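# Move towel from low shelf and drape over rail

## Task

Pick up the towel lying on the low shelf and hang it across the rail so that a substantial portion droops down on both sides. The rail must still be upright at the end, and the robot must not topple or finish leaning, or the task fails. Release the towel and back the robot away once it is hung.

## Robot and tools

ROBOT. The LinearBot has a base that can drive forward, sideways or turn in place, and a column about 1.7 m high. A carriage rides up and down the column (lift_m) and holds two identical six-joint arms, left and right, each with a two-finger gripper. Arm bases sit roughly 0.57 m + lift_m above the floor; parts of the carriage hang about 0.15 m lower. A hand can reach 0.78 m from its shoulder but only about 0.38 m below its arm base. A hand is about 0.16 m long and 0.1 m wide (0.14 m open). Parked joints 1-6 are 0, 0.05, 0.05, 1.45, 0, 0; parked, the robot is about 0.85 m wide and 0.65 m long. Cameras: carriage_camera (fixed, facing forward, tilted about 20 degrees down), left_wrist_camera and right_wrist_camera (looking out past the fingertips). Images are 896x504 pixels.

FRAMES. Base frame, in metres: origin on the floor below the base centre, x forward, y left, z up. left_hand and right_hand report, in this frame, the point between that gripper's pads, plus quat_wxyz; the hand's z axis runs along the fingers and its y axis is the opening direction; pointing straight up with joints 1, 5, 6 at 0 gives (1, 0, 0, 0). Readings are often a bit off, usually too high at long reach. base_odometry is in the frame the base had at scene start, counts wheel rotation (slip included), heading in rad, positive to the left, within -3.142 to 3.142.

move. One action plus optional cameras. Arguments:
- base: an object with exactly one key, a relative offset from where the base last measured itself: translate_m (metres, forward positive, -2 to 2), strafe_m (metres, left positive, -2 to 2) or rotate_rad (radians, counter-clockwise/left positive, -6.3 to 6.3).
- joints: an object of absolute targets, one key per joint, each arm named separately (no lists). lift_m 0 to 1 m. For left_ and right_ alike: joint1_rad -2.617 to 3.054 (swing about vertical, 0 straight ahead, positive left); joint2_rad 0 to 3.141 (shoulder: 0 upper arm back and horizontal, 1.57 vertical, 3.14 forward and horizontal); joint3_rad 0 to 3.141 (elbow, 0 folded, 3.14 straight); joint4_rad -1.57 to 1.57 (wrist pitch, positive lifts fingertips); joint5_rad -1.57 to 1.57 (wrist yaw, positive swings fingertips to the right, opposite to joint 1); joint6_rad -2.094 to 2.094 (roll about the finger axis, positive clockwise viewed from the forearm); gripper_m 0 to 0.093 m (pad gap). Joints you omit may keep driving toward earlier targets.
- speeds: optional caps for this action only: translate_m and strafe_m 0.02-0.5 m/s, rotate_rad 0.05-1.57 rad/s, lift_m 0.08-0.25 m/s (maxima are the defaults).
- min_time_s: 0.1-8 s, the shortest duration for each arm and gripper motion; slows fast arm moves and keeps paths straighter.
- cameras: list from carriage_camera, left_wrist_camera, right_wrist_camera, all; omitted or null means all, [] means none.
An action must contain base, joints or both; motions start together. An action runs at most 15 s; a base drive stops at 14 s (time_out). Unknown keys make a call invalid; out-of-range values get it refused, and a refusal or a stop then cancels the remaining move, wait and finished_scene calls in that reply.

RESULTS. 'move' reads done, or the worst status. base_status and joint_status per motion: done (for the base, wheels turned the full amount even if slipping); off_target (resting short, may still push); contact_stop or time_out (target dropped, holding in place); not_followed (a safety check withheld arm targets, usually near self-collision or the other arm; the gripper still acts); limit_stop_at_motor_heat. on_its_own lists uncommanded behaviour ('held at' is a target, not a reading). 'pictures' names the image order. motor_effort is percent of maximum, peak in brackets; a lift effort that drops while lowering means a hand rests on something. Joint torques for joints 1-3 wrap around at ±28 N m. MOTOR HOT appears at 75 °C; at 100 °C an OVER-TEMPERATURE FAULT drops that arm for 30-60 s or more.

wait: seconds 0-10, plus cameras; returns state and images. zoom_image: camera and region [x0, y0, x1, y1] in that camera's latest image pixels, at most 504x504. read_manual: only licence texts. finished_scene: scene, the current scene's integer number; irreversible.

GRIPPER. Firm grips read slightly narrower than the object (sometimes slightly wider); empty and closed reads 0.000-0.003. Light grip just below first-touch reading; about 0.005 m below it the grip is at full force. Soft items like a towel crush further with smaller targets. Release by commanding well above the reading.

CAUTIONS. Never let the arms collide or squeeze each other, including closing a gripper on the other arm's fingers. To untangle a withheld pair, send one arm its current readings with joint 1 turned away, then the other in a later action. Arms have no contact stop and spring to targets once freed. Drives stop on wheel overload but ignore the arms; a drive of about 0.2 m back the way you came frees a pressed robot. Never back under a table edge into the column. Tipping risk grows with a high carriage, outstretched or loaded arms, pushing and abrupt stops; only images reveal a lean. Stretched arms heat up even idle, so park them while thinking or driving. The robot holds its last command while you think. Avoid drops, releasing moving items, slams and hard shoves; leave the towel hanging stably, rail upright, then open the gripper and retreat.

Each tool is called after ">>>" in YAML: its name, and indented under it one key for each argument.

## Session

>>> move:

Scene clock: 0.00 s.
Joint torques (N m): no reading
base_odometry: x=+0.000 y=+0.000 heading=+0.000
base_status: not commanded
joint_positions: lift_m=+0.300 left_joint1_rad=-0.008 left_joint2_rad=+0.036 left_joint3_rad=+0.050 left_joint4_rad=+1.462 left_joint5_rad=+0.046 left_joint6_rad=+0.033 left_gripper_m=+0.09396 right_joint1_rad=+0.002 right_joint2_rad=+0.046 right_joint3_rad=+0.038 right_joint4_rad=+1.455 right_joint5_rad=-0.001 right_joint6_rad=+0.034 right_gripper_m=+0.09396
joint_status: not commanded
motor_effort: lift_m=+23 drive_wheels=+1
left_hand: x=+0.2444 y=+0.2948 z=+1.3221 quat_wxyz=(+0.999, +0.024, +0.047, +0.011) (m; base frame)
right_hand: x=+0.2528 y=-0.3027 z=+1.3189 quat_wxyz=(+0.998, +0.001, +0.061, +0.018) (m; base frame)
pictures: carriage_camera, left_wrist_camera, right_wrist_camera

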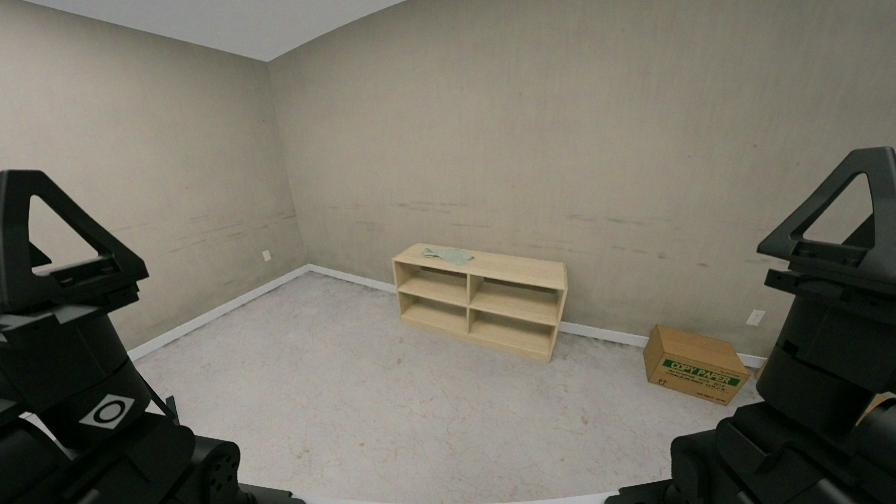

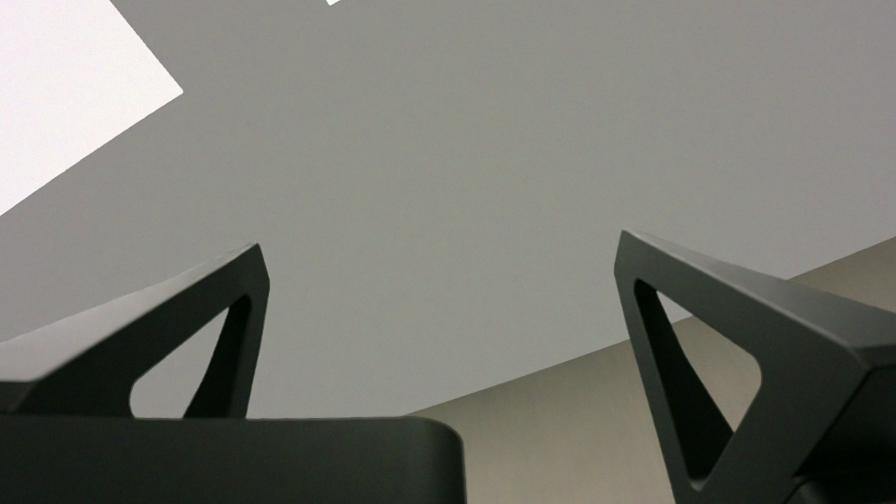

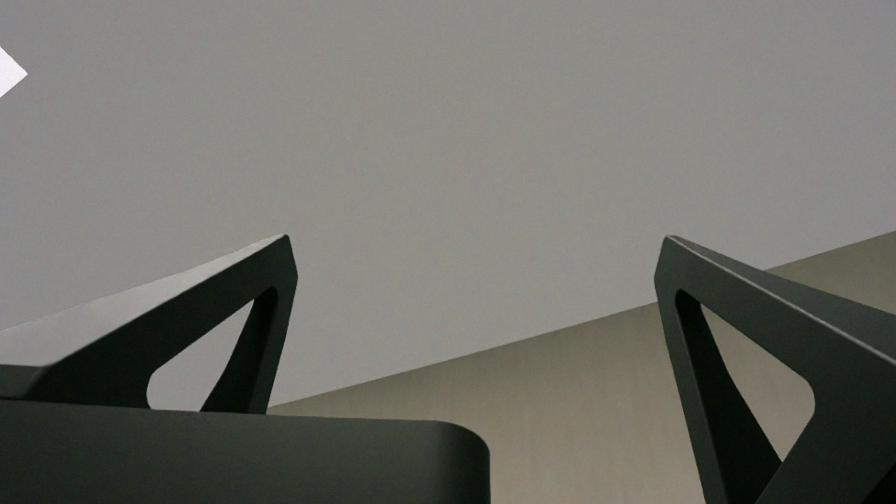

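>>> zoom_image:
  camera: "carriage_camera"
  region: [380, 220, 580, 370]

>>> move:
  base: {"rotate_rad": -1.4}
  cameras: ["carriage_camera"]

Scaled by 2.520 from the camera's 896x504 image, which has a finer 1280x720 frame.

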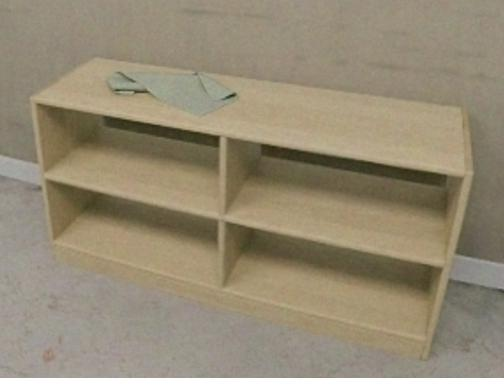

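Scene clock: 5.53 s.
Joint torques (N m): left_arm=[-0.34 3.92 5.61 -0.24 0 -0.09] | right_arm=[-0.25 3.79 6 -0.18 0.08 0.07]
move: done
base_odometry: x=+0.000 y=+0.000 heading=-1.400
base_status: done
joint_positions: lift_m=+0.300 left_joint1_rad=-0.008 left_joint2_rad=+0.036 left_joint3_rad=+0.050 left_joint4_rad=+1.461 left_joint5_rad=+0.046 left_joint6_rad=+0.033 left_gripper_m=+0.09396 right_joint1_rad=+0.002 right_joint2_rad=+0.046 right_joint3_rad=+0.038 right_joint4_rad=+1.455 right_joint5_rad=-0.001 right_joint6_rad=+0.034 right_gripper_m=+0.09396
joint_status: not commanded
motor_effort: lift_m=+23(23) drive_wheels=+6(14)
left_hand: x=+0.2445 y=+0.2948 z=+1.3221 quat_wxyz=(+0.999, +0.024, +0.047, +0.011) (m; base frame)
right_hand: x=+0.2528 y=-0.3027 z=+1.3189 quat_wxyz=(+0.998, +0.001, +0.061, +0.018) (m; base frame)
pictures: carriage_camera

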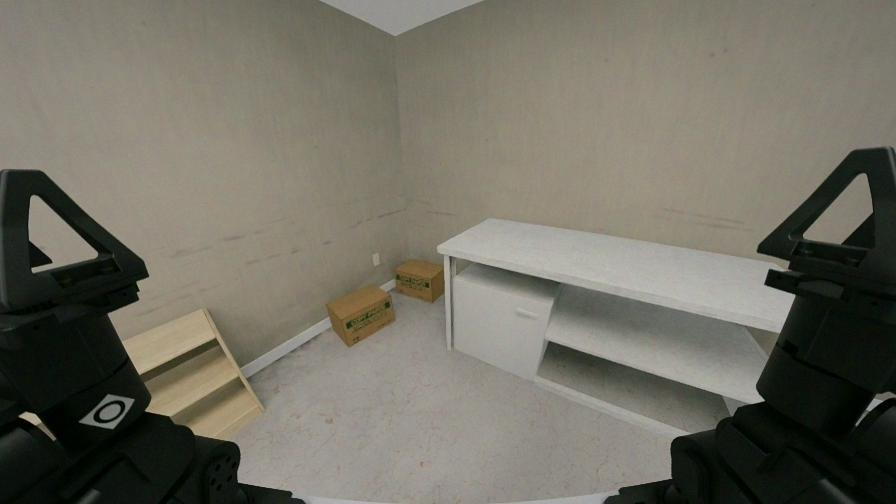

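>>> move:
  base: {"rotate_rad": -1.4}
  cameras: ["carriage_camera"]

>>> move:
  base: {"rotate_rad": -1.4}
  cameras: ["carriage_camera"]

Scene clock: 11.57 s.
Joint torques (N m): left_arm=[-0.28 3.81 5.72 -0.22 0.01 -0.09] | right_arm=[-0.24 3.82 5.97 -0.18 0.05 0.06]
move: done
base_odometry: x=+0.000 y=+0.000 heading=-2.799
base_status: done
joint_positions: lift_m=+0.300 left_joint1_rad=-0.008 left_joint2_rad=+0.036 left_joint3_rad=+0.050 left_joint4_rad=+1.461 left_joint5_rad=+0.046 left_joint6_rad=+0.033 left_gripper_m=+0.09397 right_joint1_rad=+0.002 right_joint2_rad=+0.046 right_joint3_rad=+0.038 right_joint4_rad=+1.455 right_joint5_rad=-0.001 right_joint6_rad=+0.034 right_gripper_m=+0.09397
joint_status: not commanded
motor_effort: lift_m=+23(23) drive_wheels=+6(13)
left_hand: x=+0.2446 y=+0.2948 z=+1.3220 quat_wxyz=(+0.999, +0.024, +0.047, +0.011) (m; base frame)
right_hand: x=+0.2528 y=-0.3027 z=+1.3189 quat_wxyz=(+0.998, +0.001, +0.061, +0.018) (m; base frame)
pictures: carriage_camera

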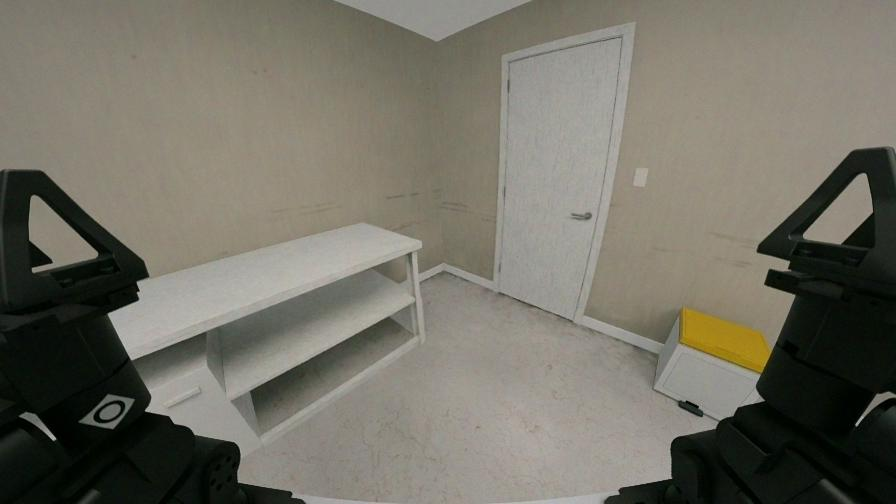

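Scene clock: 14.53 s.
Joint torques (N m): left_arm=[-0.32 3.92 5.71 -0.21 0 -0.1] | right_arm=[-0.23 3.82 5.97 -0.16 0.08 0.07]
move: done
base_odometry: x=+0.000 y=+0.000 heading=+2.085
base_status: done
joint_positions: lift_m=+0.300 left_joint1_rad=-0.008 left_joint2_rad=+0.036 left_joint3_rad=+0.050 left_joint4_rad=+1.461 left_joint5_rad=+0.046 left_joint6_rad=+0.033 left_gripper_m=+0.09398 right_joint1_rad=+0.002 right_joint2_rad=+0.046 right_joint3_rad=+0.038 right_joint4_rad=+1.455 right_joint5_rad=-0.001 right_joint6_rad=+0.034 right_gripper_m=+0.09398
joint_status: not commanded
motor_effort: lift_m=+23(23) drive_wheels=+6(12)
left_hand: x=+0.2446 y=+0.2948 z=+1.3220 quat_wxyz=(+0.999, +0.024, +0.047, +0.011) (m; base frame)
right_hand: x=+0.2528 y=-0.3027 z=+1.3189 quat_wxyz=(+0.998, +0.001, +0.061, +0.018) (m; base frame)
pictures: carriage_camera

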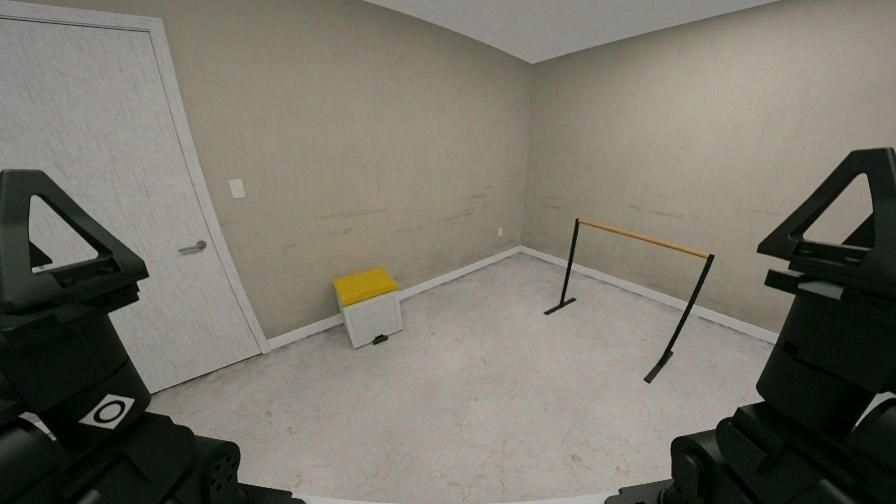

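>>> move:
  base: {"rotate_rad": -1.761}
  cameras: []

>>> move:
  base: {"translate_m": 1.0}
  cameras: []

>>> move:
  base: {"rotate_rad": -0.765}
  cameras: ["carriage_camera"]

Scene clock: 78.17 s.
Joint torques (N m): left_arm=[-0.4 3.85 5.71 -0.21 -0.01 -0.09] | right_arm=[-0.2 3.81 6.04 -0.18 0.06 0.06]
move: done
base_odometry: x=+0.000 y=+0.000 heading=+0.324
base_status: done
joint_positions: lift_m=+0.300 left_joint1_rad=-0.008 left_joint2_rad=+0.036 left_joint3_rad=+0.050 left_joint4_rad=+1.461 left_joint5_rad=+0.046 left_joint6_rad=+0.033 left_gripper_m=+0.09398 right_joint1_rad=+0.002 right_joint2_rad=+0.046 right_joint3_rad=+0.038 right_joint4_rad=+1.455 right_joint5_rad=-0.001 right_joint6_rad=+0.034 right_gripper_m=+0.09398
joint_status: not commanded
motor_effort: lift_m=+23(23) drive_wheels=+6(13)
left_hand: x=+0.2447 y=+0.2948 z=+1.3220 quat_wxyz=(+0.999, +0.024, +0.048, +0.011) (m; base frame)
right_hand: x=+0.2528 y=-0.3027 z=+1.3189 quat_wxyz=(+0.998, +0.001, +0.061, +0.018) (m; base frame)
pictures: none
No camera images: "cameras" was empty.

Scene clock: 82.57 s.
Joint torques (N m): left_arm=[-0.29 3.85 5.75 -0.21 0.01 -0.09] | right_arm=[-0.2 3.86 5.94 -0.15 0.07 0.06]
move: done
base_odometry: x=+0.948 y=+0.317 heading=+0.323
base_status: done
joint_positions: lift_m=+0.300 left_joint1_rad=-0.008 left_joint2_rad=+0.036 left_joint3_rad=+0.050 left_joint4_rad=+1.460 left_joint5_rad=+0.046 left_joint6_rad=+0.033 left_gripper_m=+0.09398 right_joint1_rad=+0.002 right_joint2_rad=+0.046 right_joint3_rad=+0.038 right_joint4_rad=+1.454 right_joint5_rad=-0.001 right_joint6_rad=+0.034 right_gripper_m=+0.09398
joint_status: not commanded
motor_effort: lift_m=+23(23) drive_wheels=-6(20)
left_hand: x=+0.2449 y=+0.2948 z=+1.3220 quat_wxyz=(+0.999, +0.024, +0.048, +0.011) (m; base frame)
right_hand: x=+0.2531 y=-0.3027 z=+1.3189 quat_wxyz=(+0.998, +0.001, +0.062, +0.018) (m; base frame)
pictures: none
No camera images: "cameras" was empty.

Scene clock: 84.83 s.
Joint torques (N m): left_arm=[-0.38 3.9 5.75 -0.2 0.01 -0.08] | right_arm=[-0.21 3.82 6 -0.16 0.07 0.07]
move: done
base_odometry: x=+0.949 y=+0.317 heading=-0.441
base_status: done
joint_positions: lift_m=+0.300 left_joint1_rad=-0.008 left_joint2_rad=+0.036 left_joint3_rad=+0.050 left_joint4_rad=+1.460 left_joint5_rad=+0.046 left_joint6_rad=+0.033 left_gripper_m=+0.09398 right_joint1_rad=+0.002 right_joint2_rad=+0.046 right_joint3_rad=+0.038 right_joint4_rad=+1.454 right_joint5_rad=-0.001 right_joint6_rad=+0.034 right_gripper_m=+0.09398
joint_status: not commanded
motor_effort: lift_m=+23(23) drive_wheels=+6(14)
left_hand: x=+0.2448 y=+0.2948 z=+1.3220 quat_wxyz=(+0.999, +0.024, +0.048, +0.011) (m; base frame)
right_hand: x=+0.2531 y=-0.3027 z=+1.3189 quat_wxyz=(+0.998, +0.001, +0.062, +0.018) (m; base frame)
pictures: carriage_camera

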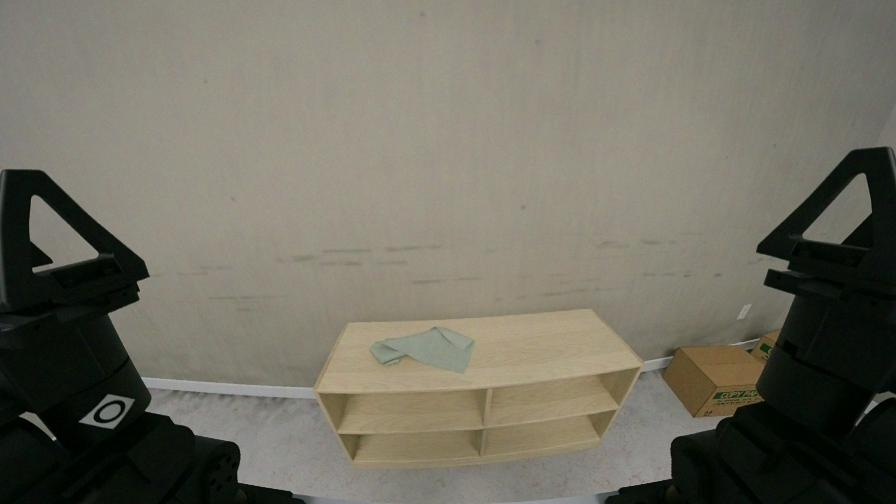

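>>> zoom_image:
  camera: "carriage_camera"
  region: [300, 300, 500, 410]

Scaled by 2.520 from the camera's 896x504 image, which has a finer 1280x720 frame.

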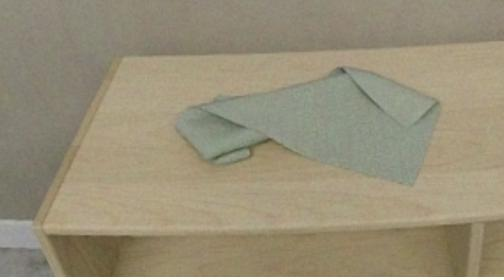

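>>> move:
  base: {"strafe_m": 0.25}
  joints: {"right_joint1_rad": 0, "right_joint2_rad": 1.57, "right_joint3_rad": 1.57, "right_joint4_rad": -1.5, "right_joint5_rad": 0, "right_joint6_rad": 0}
  min_time_s: 2.5
  cameras: []

>>> move:
  base: {"translate_m": 0.1}
  joints: {"right_joint2_rad": 2.2, "right_joint3_rad": 1.7, "right_joint4_rad": -1.07}
  min_time_s: 1.5
  cameras: ["carriage_camera", "right_wrist_camera"]

Scene clock: 122.43 s.
Joint torques (N m): left_arm=[-0.21 3.89 5.68 -0.23 0.01 -0.07] | right_arm=[-0.36 -5.6 8.27 0.34 0.1 -0.08]
move: done
base_odometry: x=+1.056 y=+0.543 heading=-0.442
base_status: done
joint_positions: lift_m=+0.300 left_joint1_rad=-0.009 left_joint2_rad=+0.036 left_joint3_rad=+0.050 left_joint4_rad=+1.460 left_joint5_rad=+0.046 left_joint6_rad=+0.033 left_gripper_m=+0.09398 right_joint1_rad=+0.002 right_joint2_rad=+1.554 right_joint3_rad=+1.549 right_joint4_rad=-1.482 right_joint5_rad=-0.001 right_joint6_rad=+0.014 right_gripper_m=+0.09398
joint_status: all done
motor_effort: lift_m=+23(23) drive_wheels=-6(16)
left_hand: x=+0.2448 y=+0.2948 z=+1.3220 quat_wxyz=(+0.999, +0.024, +0.048, +0.011) (m; base frame)
right_hand: x=+0.5023 y=-0.3023 z=+1.0825 quat_wxyz=(+0.042, +0.006, +0.999, +0.001) (m; base frame)
pictures: none
No camera images: "cameras" was empty.

Scene clock: 124.27 s.
Joint torques (N m): left_arm=[-0.35 3.84 5.71 -0.2 0 -0.08] | right_arm=[-0.39 -11.04 7.94 0.44 0.09 -0.08]
move: done
base_odometry: x=+1.146 y=+0.500 heading=-0.442
base_status: done
joint_positions: lift_m=+0.300 left_joint1_rad=-0.009 left_joint2_rad=+0.036 left_joint3_rad=+0.050 left_joint4_rad=+1.460 left_joint5_rad=+0.046 left_joint6_rad=+0.033 left_gripper_m=+0.09398 right_joint1_rad=+0.002 right_joint2_rad=+2.178 right_joint3_rad=+1.680 right_joint4_rad=-1.085 right_joint5_rad=-0.001 right_joint6_rad=+0.014 right_gripper_m=+0.09398
joint_status: all done
motor_effort: lift_m=+23(23) drive_wheels=-4(11)
left_hand: x=+0.2449 y=+0.2948 z=+1.3220 quat_wxyz=(+0.998, +0.024, +0.048, +0.011) (m; base frame)
right_hand: x=+0.6324 y=-0.3020 z=+0.9114 quat_wxyz=(-0.006, +0.006, +1.000, +0.000) (m; base frame)
pictures: carriage_camera, right_wrist_camera
camera_calibration:
right_wrist_camera: T_world_to_cam=[[-0.0348262, -0.99763, -0.0593459, -0.215871], [-0.811969, -0.00637548, 0.583665, -0.00839707], [-0.58266, 0.0685139, -0.809823, 1.2539], [0, 0, 0, 1]] pos_world=[0.71626, -0.301322, 1.00753]

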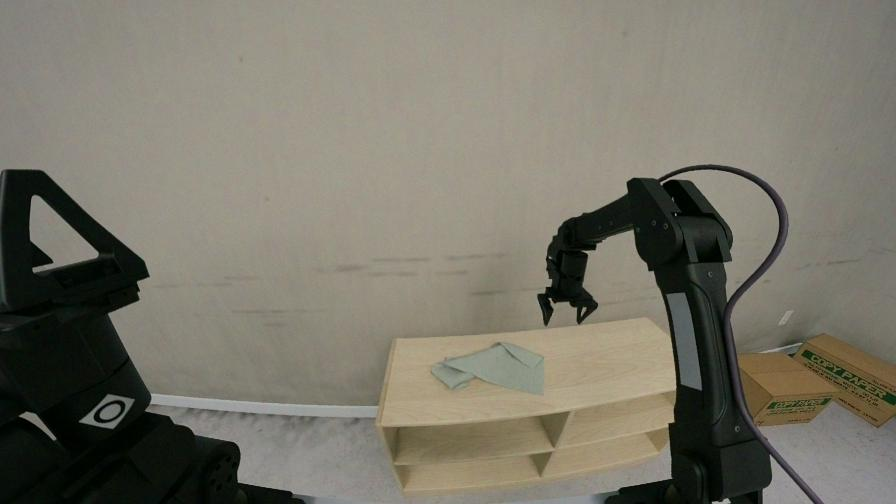

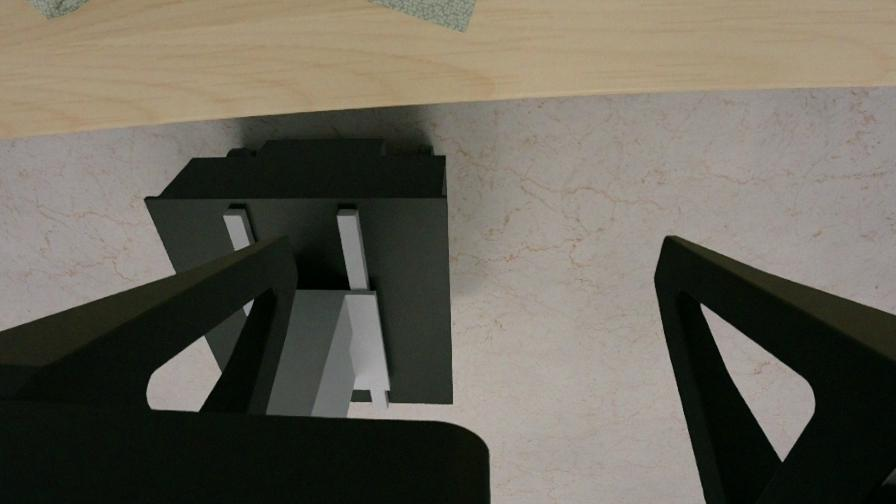

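>>> zoom_image:
  camera: "carriage_camera"
  region: [400, 310, 600, 420]

Scaled by 2.520 from the camera's 896x504 image, which has a finer 1280x720 frame.

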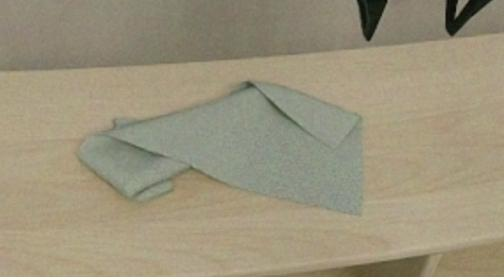

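>>> move:
  base: {"translate_m": 0.12}
  joints: {"right_joint1_rad": -0.057, "right_joint2_rad": 2.44, "right_joint3_rad": 1.64, "right_joint4_rad": -0.77, "right_joint5_rad": 0, "right_joint6_rad": 1.15, "lift_m": 0.3}
  min_time_s: 1.5
  cameras: ["carriage_camera", "right_wrist_camera"]

Scene clock: 164.73 s.
Joint torques (N m): left_arm=[-0.31 3.93 5.7 -0.2 0 -0.08] | right_arm=[-0.88 -11.64 4.82 0.38 0.17 0.24]
move: done
base_odometry: x=+1.255 y=+0.449 heading=-0.441
base_status: done
joint_positions: lift_m=+0.300 left_joint1_rad=-0.009 left_joint2_rad=+0.036 left_joint3_rad=+0.050 left_joint4_rad=+1.460 left_joint5_rad=+0.046 left_joint6_rad=+0.033 left_gripper_m=+0.09398 right_joint1_rad=-0.050 right_joint2_rad=+2.413 right_joint3_rad=+1.650 right_joint4_rad=-0.784 right_joint5_rad=-0.001 right_joint6_rad=+1.135 right_gripper_m=+0.09399
joint_status: all done
motor_effort: lift_m=+23(23) drive_wheels=-4(12)
left_hand: x=+0.2449 y=+0.2948 z=+1.3220 quat_wxyz=(+0.998, +0.024, +0.048, +0.011) (m; base frame)
right_hand: x=+0.6617 y=-0.3249 z=+0.8087 quat_wxyz=(+0.010, +0.558, +0.829, +0.007) (m; base frame)
pictures: carriage_camera, right_wrist_camera
camera_calibration:
right_wrist_camera: T_world_to_cam=[[-0.931311, -0.355079, -0.0811121, 0.57579], [-0.336304, 0.75281, 0.565841, 0.0215182], [-0.139856, 0.554252, -0.820515, 1.06282], [0, 0, 0, 1]] pos_world=[0.692118, -0.400818, 0.906587]

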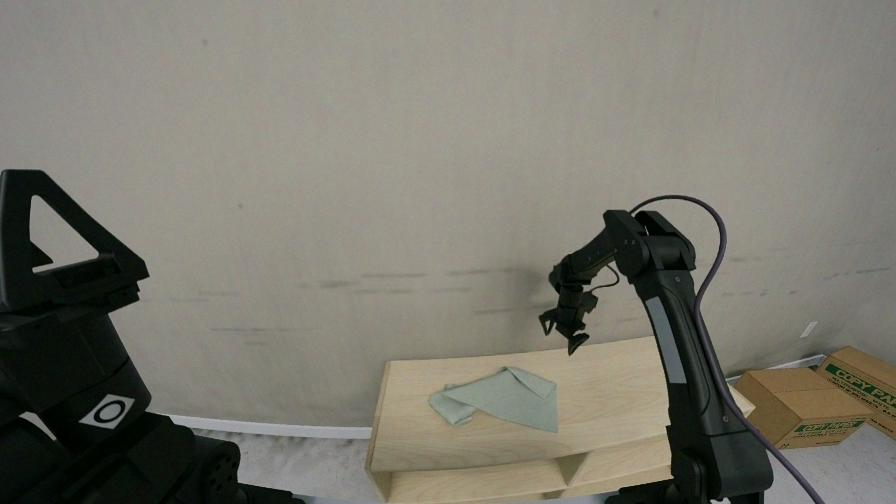

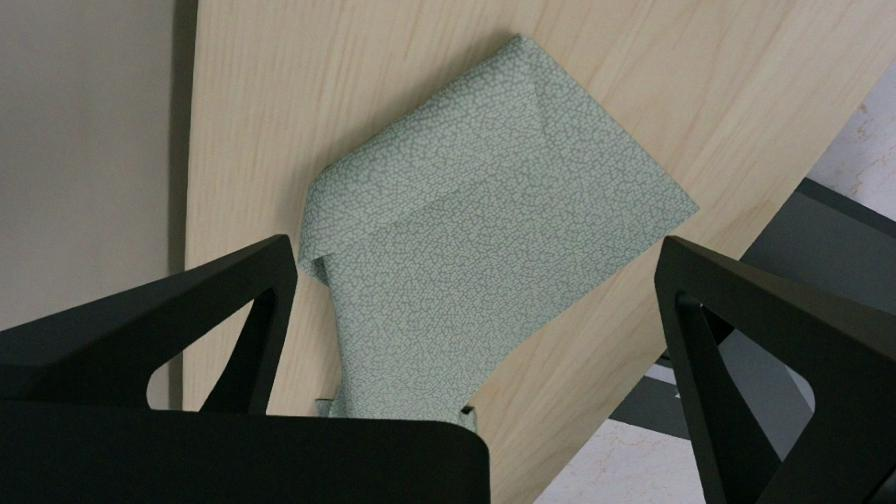

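>>> move:
  joints: {"right_joint1_rad": -0.03, "right_joint2_rad": 2.36, "right_joint3_rad": 1.57, "right_joint4_rad": -0.765, "right_joint5_rad": 0, "right_joint6_rad": 1.22, "lift_m": 0.16}
  min_time_s: 1.0
  cameras: ["carriage_camera", "right_wrist_camera"]

Scene clock: 183.87 s.
Joint torques (N m): left_arm=[-0.29 3.9 5.65 -0.18 0 -0.08] | right_arm=[0.31 -17.05 4.55 0.29 0.18 0.19]
move: done
base_odometry: x=+1.255 y=+0.449 heading=-0.441
base_status: not commanded
joint_positions: lift_m=+0.160 left_joint1_rad=-0.009 left_joint2_rad=+0.036 left_joint3_rad=+0.050 left_joint4_rad=+1.460 left_joint5_rad=+0.046 left_joint6_rad=+0.033 left_gripper_m=+0.09398 right_joint1_rad=-0.036 right_joint2_rad=+2.397 right_joint3_rad=+1.580 right_joint4_rad=-0.776 right_joint5_rad=-0.001 right_joint6_rad=+1.206 right_gripper_m=+0.09399
joint_status: all done
motor_effort: lift_m=+20(20) drive_wheels=-4(5)
left_hand: x=+0.2449 y=+0.2948 z=+1.1824 quat_wxyz=(+0.998, +0.024, +0.048, +0.011) (m; base frame)
right_hand: x=+0.6405 y=-0.3177 z=+0.6603 quat_wxyz=(-0.010, +0.581, +0.813, -0.006) (m; base frame)
pictures: carriage_camera, right_wrist_camera
camera_calibration:
carriage_camera: T_world_to_cam=[[-0.00554303, -0.999684, -0.0245377, 0.0323779], [-0.377596, 0.0248139, -0.925638, 1.13941], [0.925954, 0.00413448, -0.377614, 0.299471], [0, 0, 0, 1]] pos_world=[0.15312, 0.00285626, 1.16856]
right_wrist_camera: T_world_to_cam=[[-0.952554, -0.302043, -0.0375721, 0.548333], [-0.266648, 0.768589, 0.581524, 0.0429825], [-0.146768, 0.563952, -0.812661, 0.936433], [0, 0, 0, 1]] pos_world=[0.671216, -0.395518, 0.756609]

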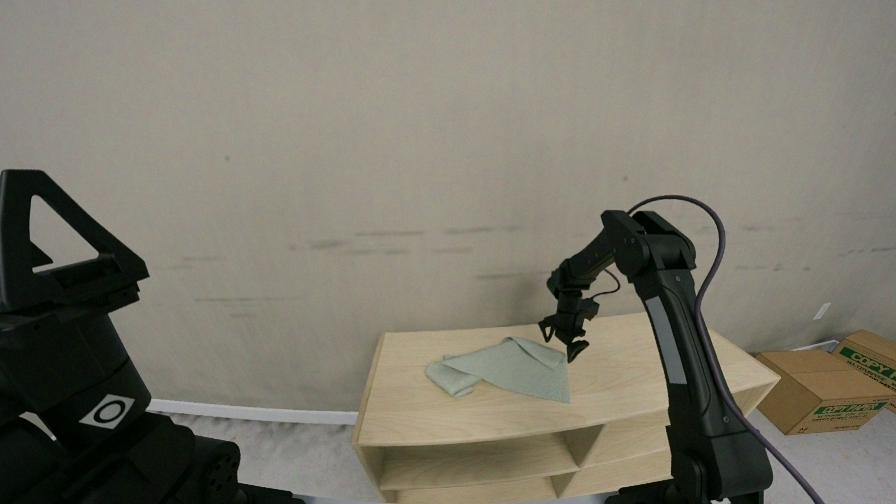

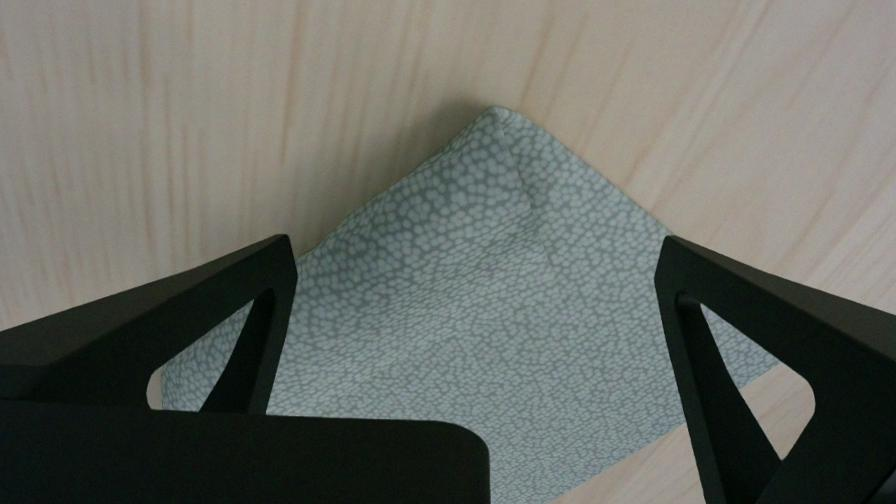

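>>> move:
  joints: {"right_joint1_rad": -0.012, "lift_m": 0.115}
  speeds: {"lift_m": 0.08}
  cameras: ["right_wrist_camera"]

>>> move:
  joints: {"lift_m": 0.107}
  speeds: {"lift_m": 0.08}
  cameras: ["right_wrist_camera"]

Scene clock: 191.33 s.
Joint torques (N m): left_arm=[-0.23 3.85 5.67 -0.21 0.01 -0.09] | right_arm=[0.13 -13.61 4.71 0.47 0.19 0.2]
move: done
base_odometry: x=+1.255 y=+0.449 heading=-0.441
base_status: not commanded
joint_positions: lift_m=+0.116 left_joint1_rad=-0.009 left_joint2_rad=+0.036 left_joint3_rad=+0.050 left_joint4_rad=+1.460 left_joint5_rad=+0.046 left_joint6_rad=+0.033 left_gripper_m=+0.09398 right_joint1_rad=-0.015 right_joint2_rad=+2.359 right_joint3_rad=+1.580 right_joint4_rad=-0.778 right_joint5_rad=-0.002 right_joint6_rad=+1.207 right_gripper_m=+0.09399
joint_status: all done
motor_effort: lift_m=+18(19) drive_wheels=+5(5)
left_hand: x=+0.2449 y=+0.2948 z=+1.1376 quat_wxyz=(+0.998, +0.024, +0.048, +0.011) (m; base frame)
right_hand: x=+0.6479 y=-0.3091 z=+0.6311 quat_wxyz=(+0.005, +0.574, +0.819, +0.005) (m; base frame)
pictures: right_wrist_camera
camera_calibration:
right_wrist_camera: T_world_to_cam=[[-0.944585, -0.32017, -0.0724561, 0.568087], [-0.302443, 0.763004, 0.571273, 0.0833395], [-0.12762, 0.56153, -0.817555, 0.898879], [0, 0, 0, 1]] pos_world=[0.676527, -0.386452, 0.728435]

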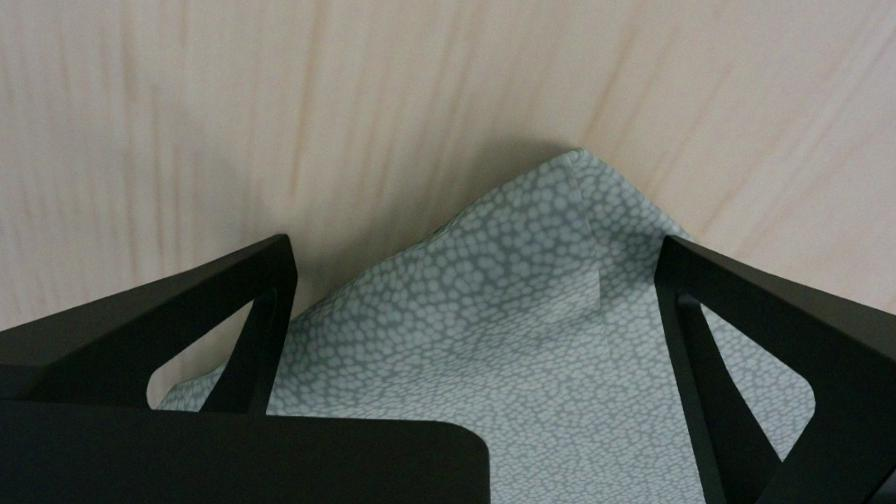

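Scene clock: 191.80 s.
Joint torques (N m): left_arm=[-0.24 3.96 5.71 -0.22 0.01 -0.08] | right_arm=[0.14 -12.12 4.79 0.57 0.18 0.21]
move: done
base_odometry: x=+1.255 y=+0.449 heading=-0.441
base_status: not commanded
joint_positions: lift_m=+0.108 left_joint1_rad=-0.009 left_joint2_rad=+0.036 left_joint3_rad=+0.050 left_joint4_rad=+1.460 left_joint5_rad=+0.046 left_joint6_rad=+0.033 left_gripper_m=+0.09398 right_joint1_rad=-0.015 right_joint2_rad=+2.341 right_joint3_rad=+1.580 right_joint4_rad=-0.793 right_joint5_rad=-0.002 right_joint6_rad=+1.207 right_gripper_m=+0.09399
joint_status: all done
motor_effort: lift_m=+18(19) drive_wheels=+5(5)
left_hand: x=+0.2449 y=+0.2948 z=+1.1296 quat_wxyz=(+0.998, +0.024, +0.048, +0.011) (m; base frame)
right_hand: x=+0.6476 y=-0.3091 z=+0.6305 quat_wxyz=(+0.006, +0.574, +0.819, +0.006) (m; base frame)
pictures: right_wrist_camera
camera_calibration:
right_wrist_camera: T_world_to_cam=[[-0.944353, -0.320115, -0.0756591, 0.569681], [-0.304337, 0.763034, 0.570227, 0.0854903], [-0.124808, 0.561521, -0.817996, 0.896819], [0, 0, 0, 1]] pos_world=[0.675928, -0.386452, 0.727947]

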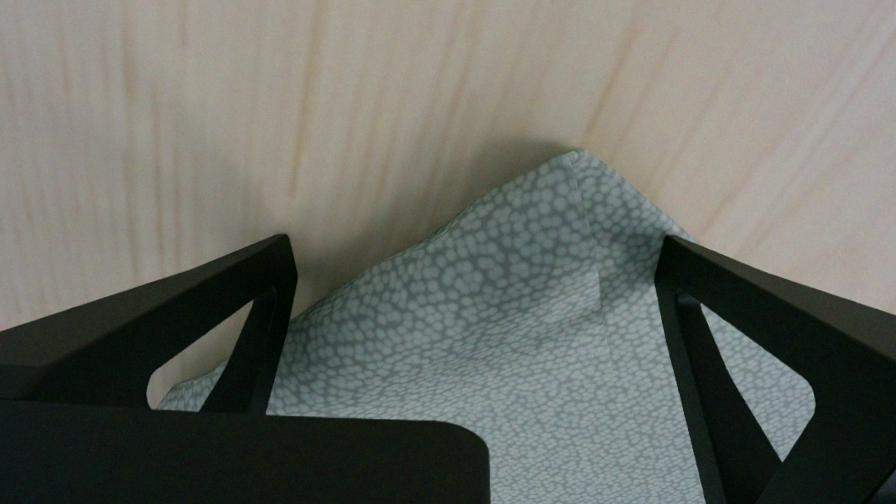

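>>> move:
  joints: {"lift_m": 0.15}
  speeds: {"lift_m": 0.1}
  cameras: []

>>> move:
  joints: {"right_joint1_rad": -0.003, "right_joint2_rad": 2.24, "right_joint3_rad": 1.45, "right_joint4_rad": -0.765}
  min_time_s: 0.8
  cameras: ["right_wrist_camera"]

Scene clock: 201.40 s.
Joint torques (N m): left_arm=[-0.24 3.92 5.65 -0.23 0.02 -0.09] | right_arm=[0.12 -11.9 5.29 0.4 0.17 0.19]
move: done
base_odometry: x=+1.255 y=+0.449 heading=-0.441
base_status: not commanded
joint_positions: lift_m=+0.150 left_joint1_rad=-0.009 left_joint2_rad=+0.036 left_joint3_rad=+0.050 left_joint4_rad=+1.460 left_joint5_rad=+0.046 left_joint6_rad=+0.033 left_gripper_m=+0.09398 right_joint1_rad=-0.015 right_joint2_rad=+2.344 right_joint3_rad=+1.576 right_joint4_rad=-0.775 right_joint5_rad=-0.002 right_joint6_rad=+1.207 right_gripper_m=+0.09399
joint_status: all done
motor_effort: lift_m=+24(30) drive_wheels=+5(5)
left_hand: x=+0.2449 y=+0.2948 z=+1.1718 quat_wxyz=(+0.998, +0.024, +0.048, +0.011) (m; base frame)
right_hand: x=+0.6501 y=-0.3092 z=+0.6706 quat_wxyz=(+0.011, +0.574, +0.819, +0.009) (m; base frame)
pictures: none
No camera images: "cameras" was empty.

Scene clock: 202.50 s.
Joint torques (N m): left_arm=[-0.31 3.88 5.72 -0.21 0.01 -0.07] | right_arm=[0.4 -15.71 4.6 0.29 0.18 0.22]
move: done
base_odometry: x=+1.255 y=+0.449 heading=-0.441
base_status: not commanded
joint_positions: lift_m=+0.150 left_joint1_rad=-0.009 left_joint2_rad=+0.036 left_joint3_rad=+0.050 left_joint4_rad=+1.460 left_joint5_rad=+0.046 left_joint6_rad=+0.033 left_gripper_m=+0.09398 right_joint1_rad=-0.010 right_joint2_rad=+2.272 right_joint3_rad=+1.460 right_joint4_rad=-0.772 right_joint5_rad=-0.002 right_joint6_rad=+1.207 right_gripper_m=+0.09399
joint_status: all done
motor_effort: lift_m=+24(24) drive_wheels=+5(5)
left_hand: x=+0.2449 y=+0.2948 z=+1.1718 quat_wxyz=(+0.998, +0.024, +0.048, +0.011) (m; base frame)
right_hand: x=+0.6200 y=-0.3064 z=+0.6737 quat_wxyz=(-0.006, +0.571, +0.821, -0.003) (m; base frame)
pictures: right_wrist_camera
camera_calibration:
right_wrist_camera: T_world_to_cam=[[-0.944348, -0.325585, -0.0469156, 0.526741], [-0.291198, 0.761089, 0.57961, 0.0352524], [-0.153005, 0.561015, -0.813543, 0.941508], [0, 0, 0, 1]] pos_world=[0.651748, -0.383531, 0.770237]

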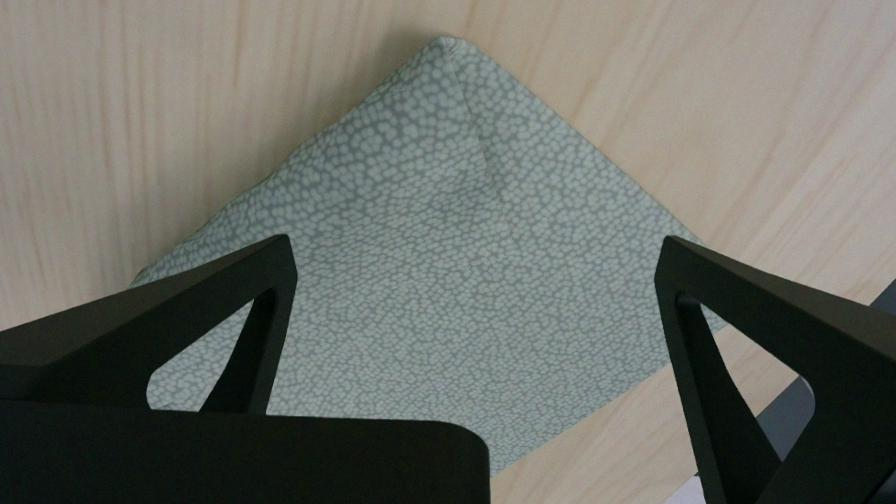

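>>> move:
  joints: {"right_joint1_rad": -0.05, "right_joint2_rad": 2.415, "right_joint3_rad": 1.595, "right_joint4_rad": -0.765}
  min_time_s: 0.8
  cameras: ["right_wrist_camera"]

Scene clock: 214.57 s.
Joint torques (N m): left_arm=[-0.31 3.9 5.68 -0.18 0 -0.08] | right_arm=[-0.58 -11.54 6.91 0.25 0.18 0.21]
move: done
base_odometry: x=+1.255 y=+0.449 heading=-0.441
base_status: not commanded
joint_positions: lift_m=+0.150 left_joint1_rad=-0.009 left_joint2_rad=+0.036 left_joint3_rad=+0.050 left_joint4_rad=+1.460 left_joint5_rad=+0.046 left_joint6_rad=+0.033 left_gripper_m=+0.09398 right_joint1_rad=-0.046 right_joint2_rad=+2.392 right_joint3_rad=+1.578 right_joint4_rad=-0.769 right_joint5_rad=-0.002 right_joint6_rad=+1.207 right_gripper_m=+0.09399
joint_status: all done
motor_effort: lift_m=+24(24) drive_wheels=+5(5)
left_hand: x=+0.2449 y=+0.2948 z=+1.1718 quat_wxyz=(+0.998, +0.024, +0.048, +0.011) (m; base frame)
right_hand: x=+0.6423 y=-0.3219 z=+0.6516 quat_wxyz=(-0.006, +0.586, +0.810, -0.003) (m; base frame)
pictures: right_wrist_camera
camera_calibration:
right_wrist_camera: T_world_to_cam=[[-0.955495, -0.291136, -0.0476431, 0.560434], [-0.263854, 0.771136, 0.579422, 0.0521746], [-0.131951, 0.566206, -0.813634, 0.923843], [0, 0, 0, 1]] pos_world=[0.67116, -0.400157, 0.748139]

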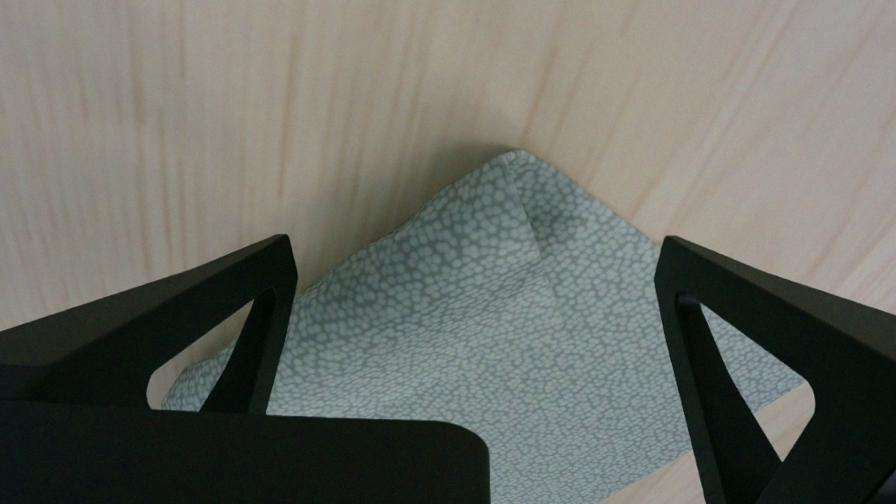

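>>> move:
  joints: {"right_joint1_rad": 0.02, "right_joint2_rad": 2.26, "right_joint3_rad": 1.48, "right_joint4_rad": -0.765}
  min_time_s: 0.6
  cameras: []

>>> move:
  joints: {"right_joint1_rad": -0.044, "right_joint2_rad": 2.37, "right_joint3_rad": 1.55, "right_joint4_rad": -0.765}
  min_time_s: 0.8
  cameras: ["right_wrist_camera"]

Scene clock: 228.97 s.
Joint torques (N m): left_arm=[-0.28 3.84 5.75 -0.2 0 -0.08] | right_arm=[-0.14 -15.71 4.59 0.26 0.18 0.22]
move: done
base_odometry: x=+1.255 y=+0.449 heading=-0.441
base_status: not commanded
joint_positions: lift_m=+0.150 left_joint1_rad=-0.009 left_joint2_rad=+0.036 left_joint3_rad=+0.050 left_joint4_rad=+1.460 left_joint5_rad=+0.046 left_joint6_rad=+0.033 left_gripper_m=+0.09398 right_joint1_rad=+0.020 right_joint2_rad=+2.288 right_joint3_rad=+1.490 right_joint4_rad=-0.766 right_joint5_rad=-0.002 right_joint6_rad=+1.207 right_gripper_m=+0.09399
joint_status: all done
motor_effort: lift_m=+24(24) drive_wheels=+5(5)
left_hand: x=+0.2449 y=+0.2948 z=+1.1718 quat_wxyz=(+0.998, +0.024, +0.048, +0.011) (m; base frame)
right_hand: x=+0.6299 y=-0.2945 z=+0.6740 quat_wxyz=(+0.002, +0.559, +0.829, +0.003) (m; base frame)
pictures: none
No camera images: "cameras" was empty.

Scene clock: 230.07 s.
Joint torques (N m): left_arm=[-0.31 3.95 5.72 -0.2 0 -0.08] | right_arm=[-0.69 -11.23 6.94 0.23 0.16 0.21]
move: done
base_odometry: x=+1.255 y=+0.449 heading=-0.441
base_status: not commanded
joint_positions: lift_m=+0.150 left_joint1_rad=-0.009 left_joint2_rad=+0.036 left_joint3_rad=+0.050 left_joint4_rad=+1.460 left_joint5_rad=+0.046 left_joint6_rad=+0.033 left_gripper_m=+0.09398 right_joint1_rad=-0.039 right_joint2_rad=+2.346 right_joint3_rad=+1.532 right_joint4_rad=-0.766 right_joint5_rad=-0.002 right_joint6_rad=+1.207 right_gripper_m=+0.09399
joint_status: all done
motor_effort: lift_m=+24(24) drive_wheels=+5(5)
left_hand: x=+0.2449 y=+0.2948 z=+1.1718 quat_wxyz=(+0.998, +0.024, +0.048, +0.011) (m; base frame)
right_hand: x=+0.6349 y=-0.3189 z=+0.6603 quat_wxyz=(-0.004, +0.584, +0.812, -0.002) (m; base frame)
pictures: right_wrist_camera
camera_calibration:
right_wrist_camera: T_world_to_cam=[[-0.953541, -0.296925, -0.0509426, 0.55375], [-0.270547, 0.769601, 0.578375, 0.0472951], [-0.132529, 0.565287, -0.814179, 0.928662], [0, 0, 0, 1]] pos_world=[0.663893, -0.396936, 0.756952]

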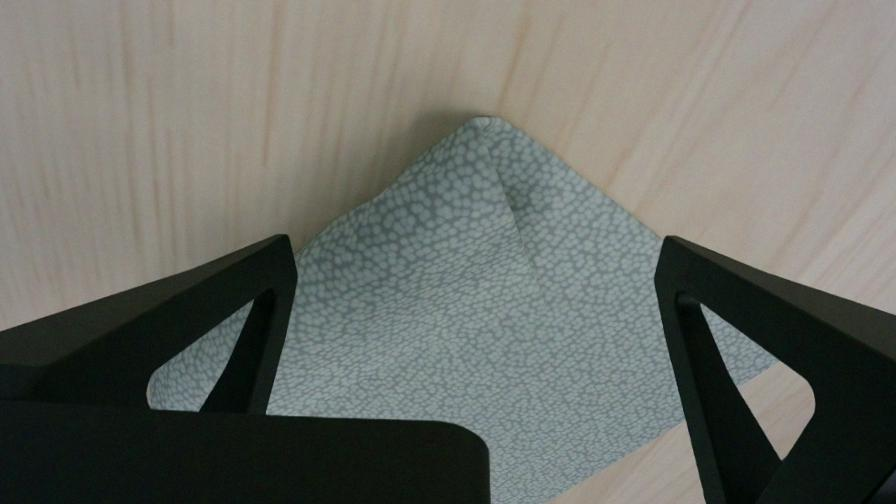

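>>> move:
  joints: {"lift_m": 0.124}
  speeds: {"lift_m": 0.08}
  cameras: ["right_wrist_camera"]

>>> move:
  joints: {"lift_m": 0.118}
  speeds: {"lift_m": 0.08}
  cameras: ["right_wrist_camera"]

Scene clock: 235.93 s.
Joint torques (N m): left_arm=[-0.29 4.03 5.67 -0.22 -0.01 -0.1] | right_arm=[-0.65 -11.69 6.48 0.25 0.17 0.2]
move: done
base_odometry: x=+1.255 y=+0.449 heading=-0.441
base_status: not commanded
joint_positions: lift_m=+0.124 left_joint1_rad=-0.009 left_joint2_rad=+0.036 left_joint3_rad=+0.050 left_joint4_rad=+1.460 left_joint5_rad=+0.046 left_joint6_rad=+0.033 left_gripper_m=+0.09398 right_joint1_rad=-0.039 right_joint2_rad=+2.352 right_joint3_rad=+1.537 right_joint4_rad=-0.766 right_joint5_rad=-0.002 right_joint6_rad=+1.207 right_gripper_m=+0.09399
joint_status: all done
motor_effort: lift_m=+20(20) drive_wheels=-4(5)
left_hand: x=+0.2449 y=+0.2948 z=+1.1464 quat_wxyz=(+0.998, +0.024, +0.048, +0.011) (m; base frame)
right_hand: x=+0.6356 y=-0.3189 z=+0.6335 quat_wxyz=(-0.005, +0.584, +0.812, -0.002) (m; base frame)
pictures: right_wrist_camera
camera_calibration:
right_wrist_camera: T_world_to_cam=[[-0.953598, -0.296941, -0.0497789, 0.552329], [-0.269852, 0.769589, 0.578716, 0.0622979], [-0.133535, 0.565295, -0.814008, 0.907492], [0, 0, 0, 1]] pos_world=[0.664693, -0.396936, 0.730148]

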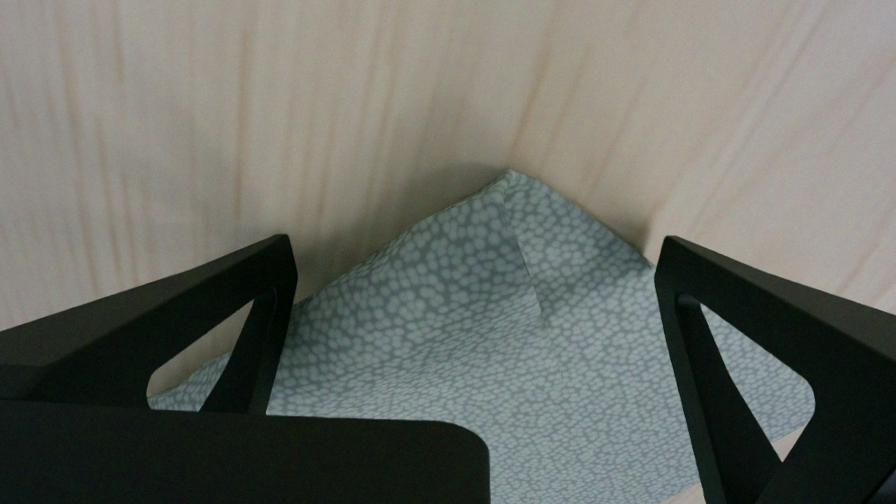

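Scene clock: 236.37 s.
Joint torques (N m): left_arm=[-0.21 3.9 5.65 -0.22 0.01 -0.08] | right_arm=[-0.55 -11.74 5.49 0.37 0.17 0.22]
move: done
base_odometry: x=+1.255 y=+0.449 heading=-0.441
base_status: not commanded
joint_positions: lift_m=+0.119 left_joint1_rad=-0.009 left_joint2_rad=+0.036 left_joint3_rad=+0.050 left_joint4_rad=+1.460 left_joint5_rad=+0.046 left_joint6_rad=+0.033 left_gripper_m=+0.09398 right_joint1_rad=-0.040 right_joint2_rad=+2.350 right_joint3_rad=+1.550 right_joint4_rad=-0.773 right_joint5_rad=-0.002 right_joint6_rad=+1.207 right_gripper_m=+0.09399
joint_status: all done
motor_effort: lift_m=+18(19) drive_wheels=+5(5)
left_hand: x=+0.2449 y=+0.2948 z=+1.1406 quat_wxyz=(+0.998, +0.024, +0.048, +0.011) (m; base frame)
right_hand: x=+0.6394 y=-0.3194 z=+0.6312 quat_wxyz=(-0.001, +0.584, +0.812, +0.000) (m; base frame)
pictures: right_wrist_camera
camera_calibration:
right_wrist_camera: T_world_to_cam=[[-0.953363, -0.296189, -0.0580554, 0.561009], [-0.274311, 0.770039, 0.576015, 0.0697867], [-0.125905, 0.565077, -0.815375, 0.902294], [0, 0, 0, 1]] pos_world=[0.667592, -0.397439, 0.72808]

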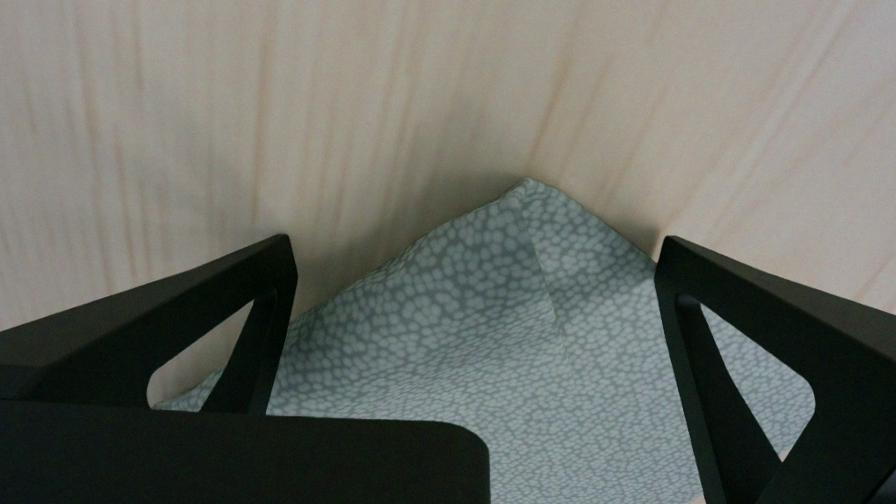

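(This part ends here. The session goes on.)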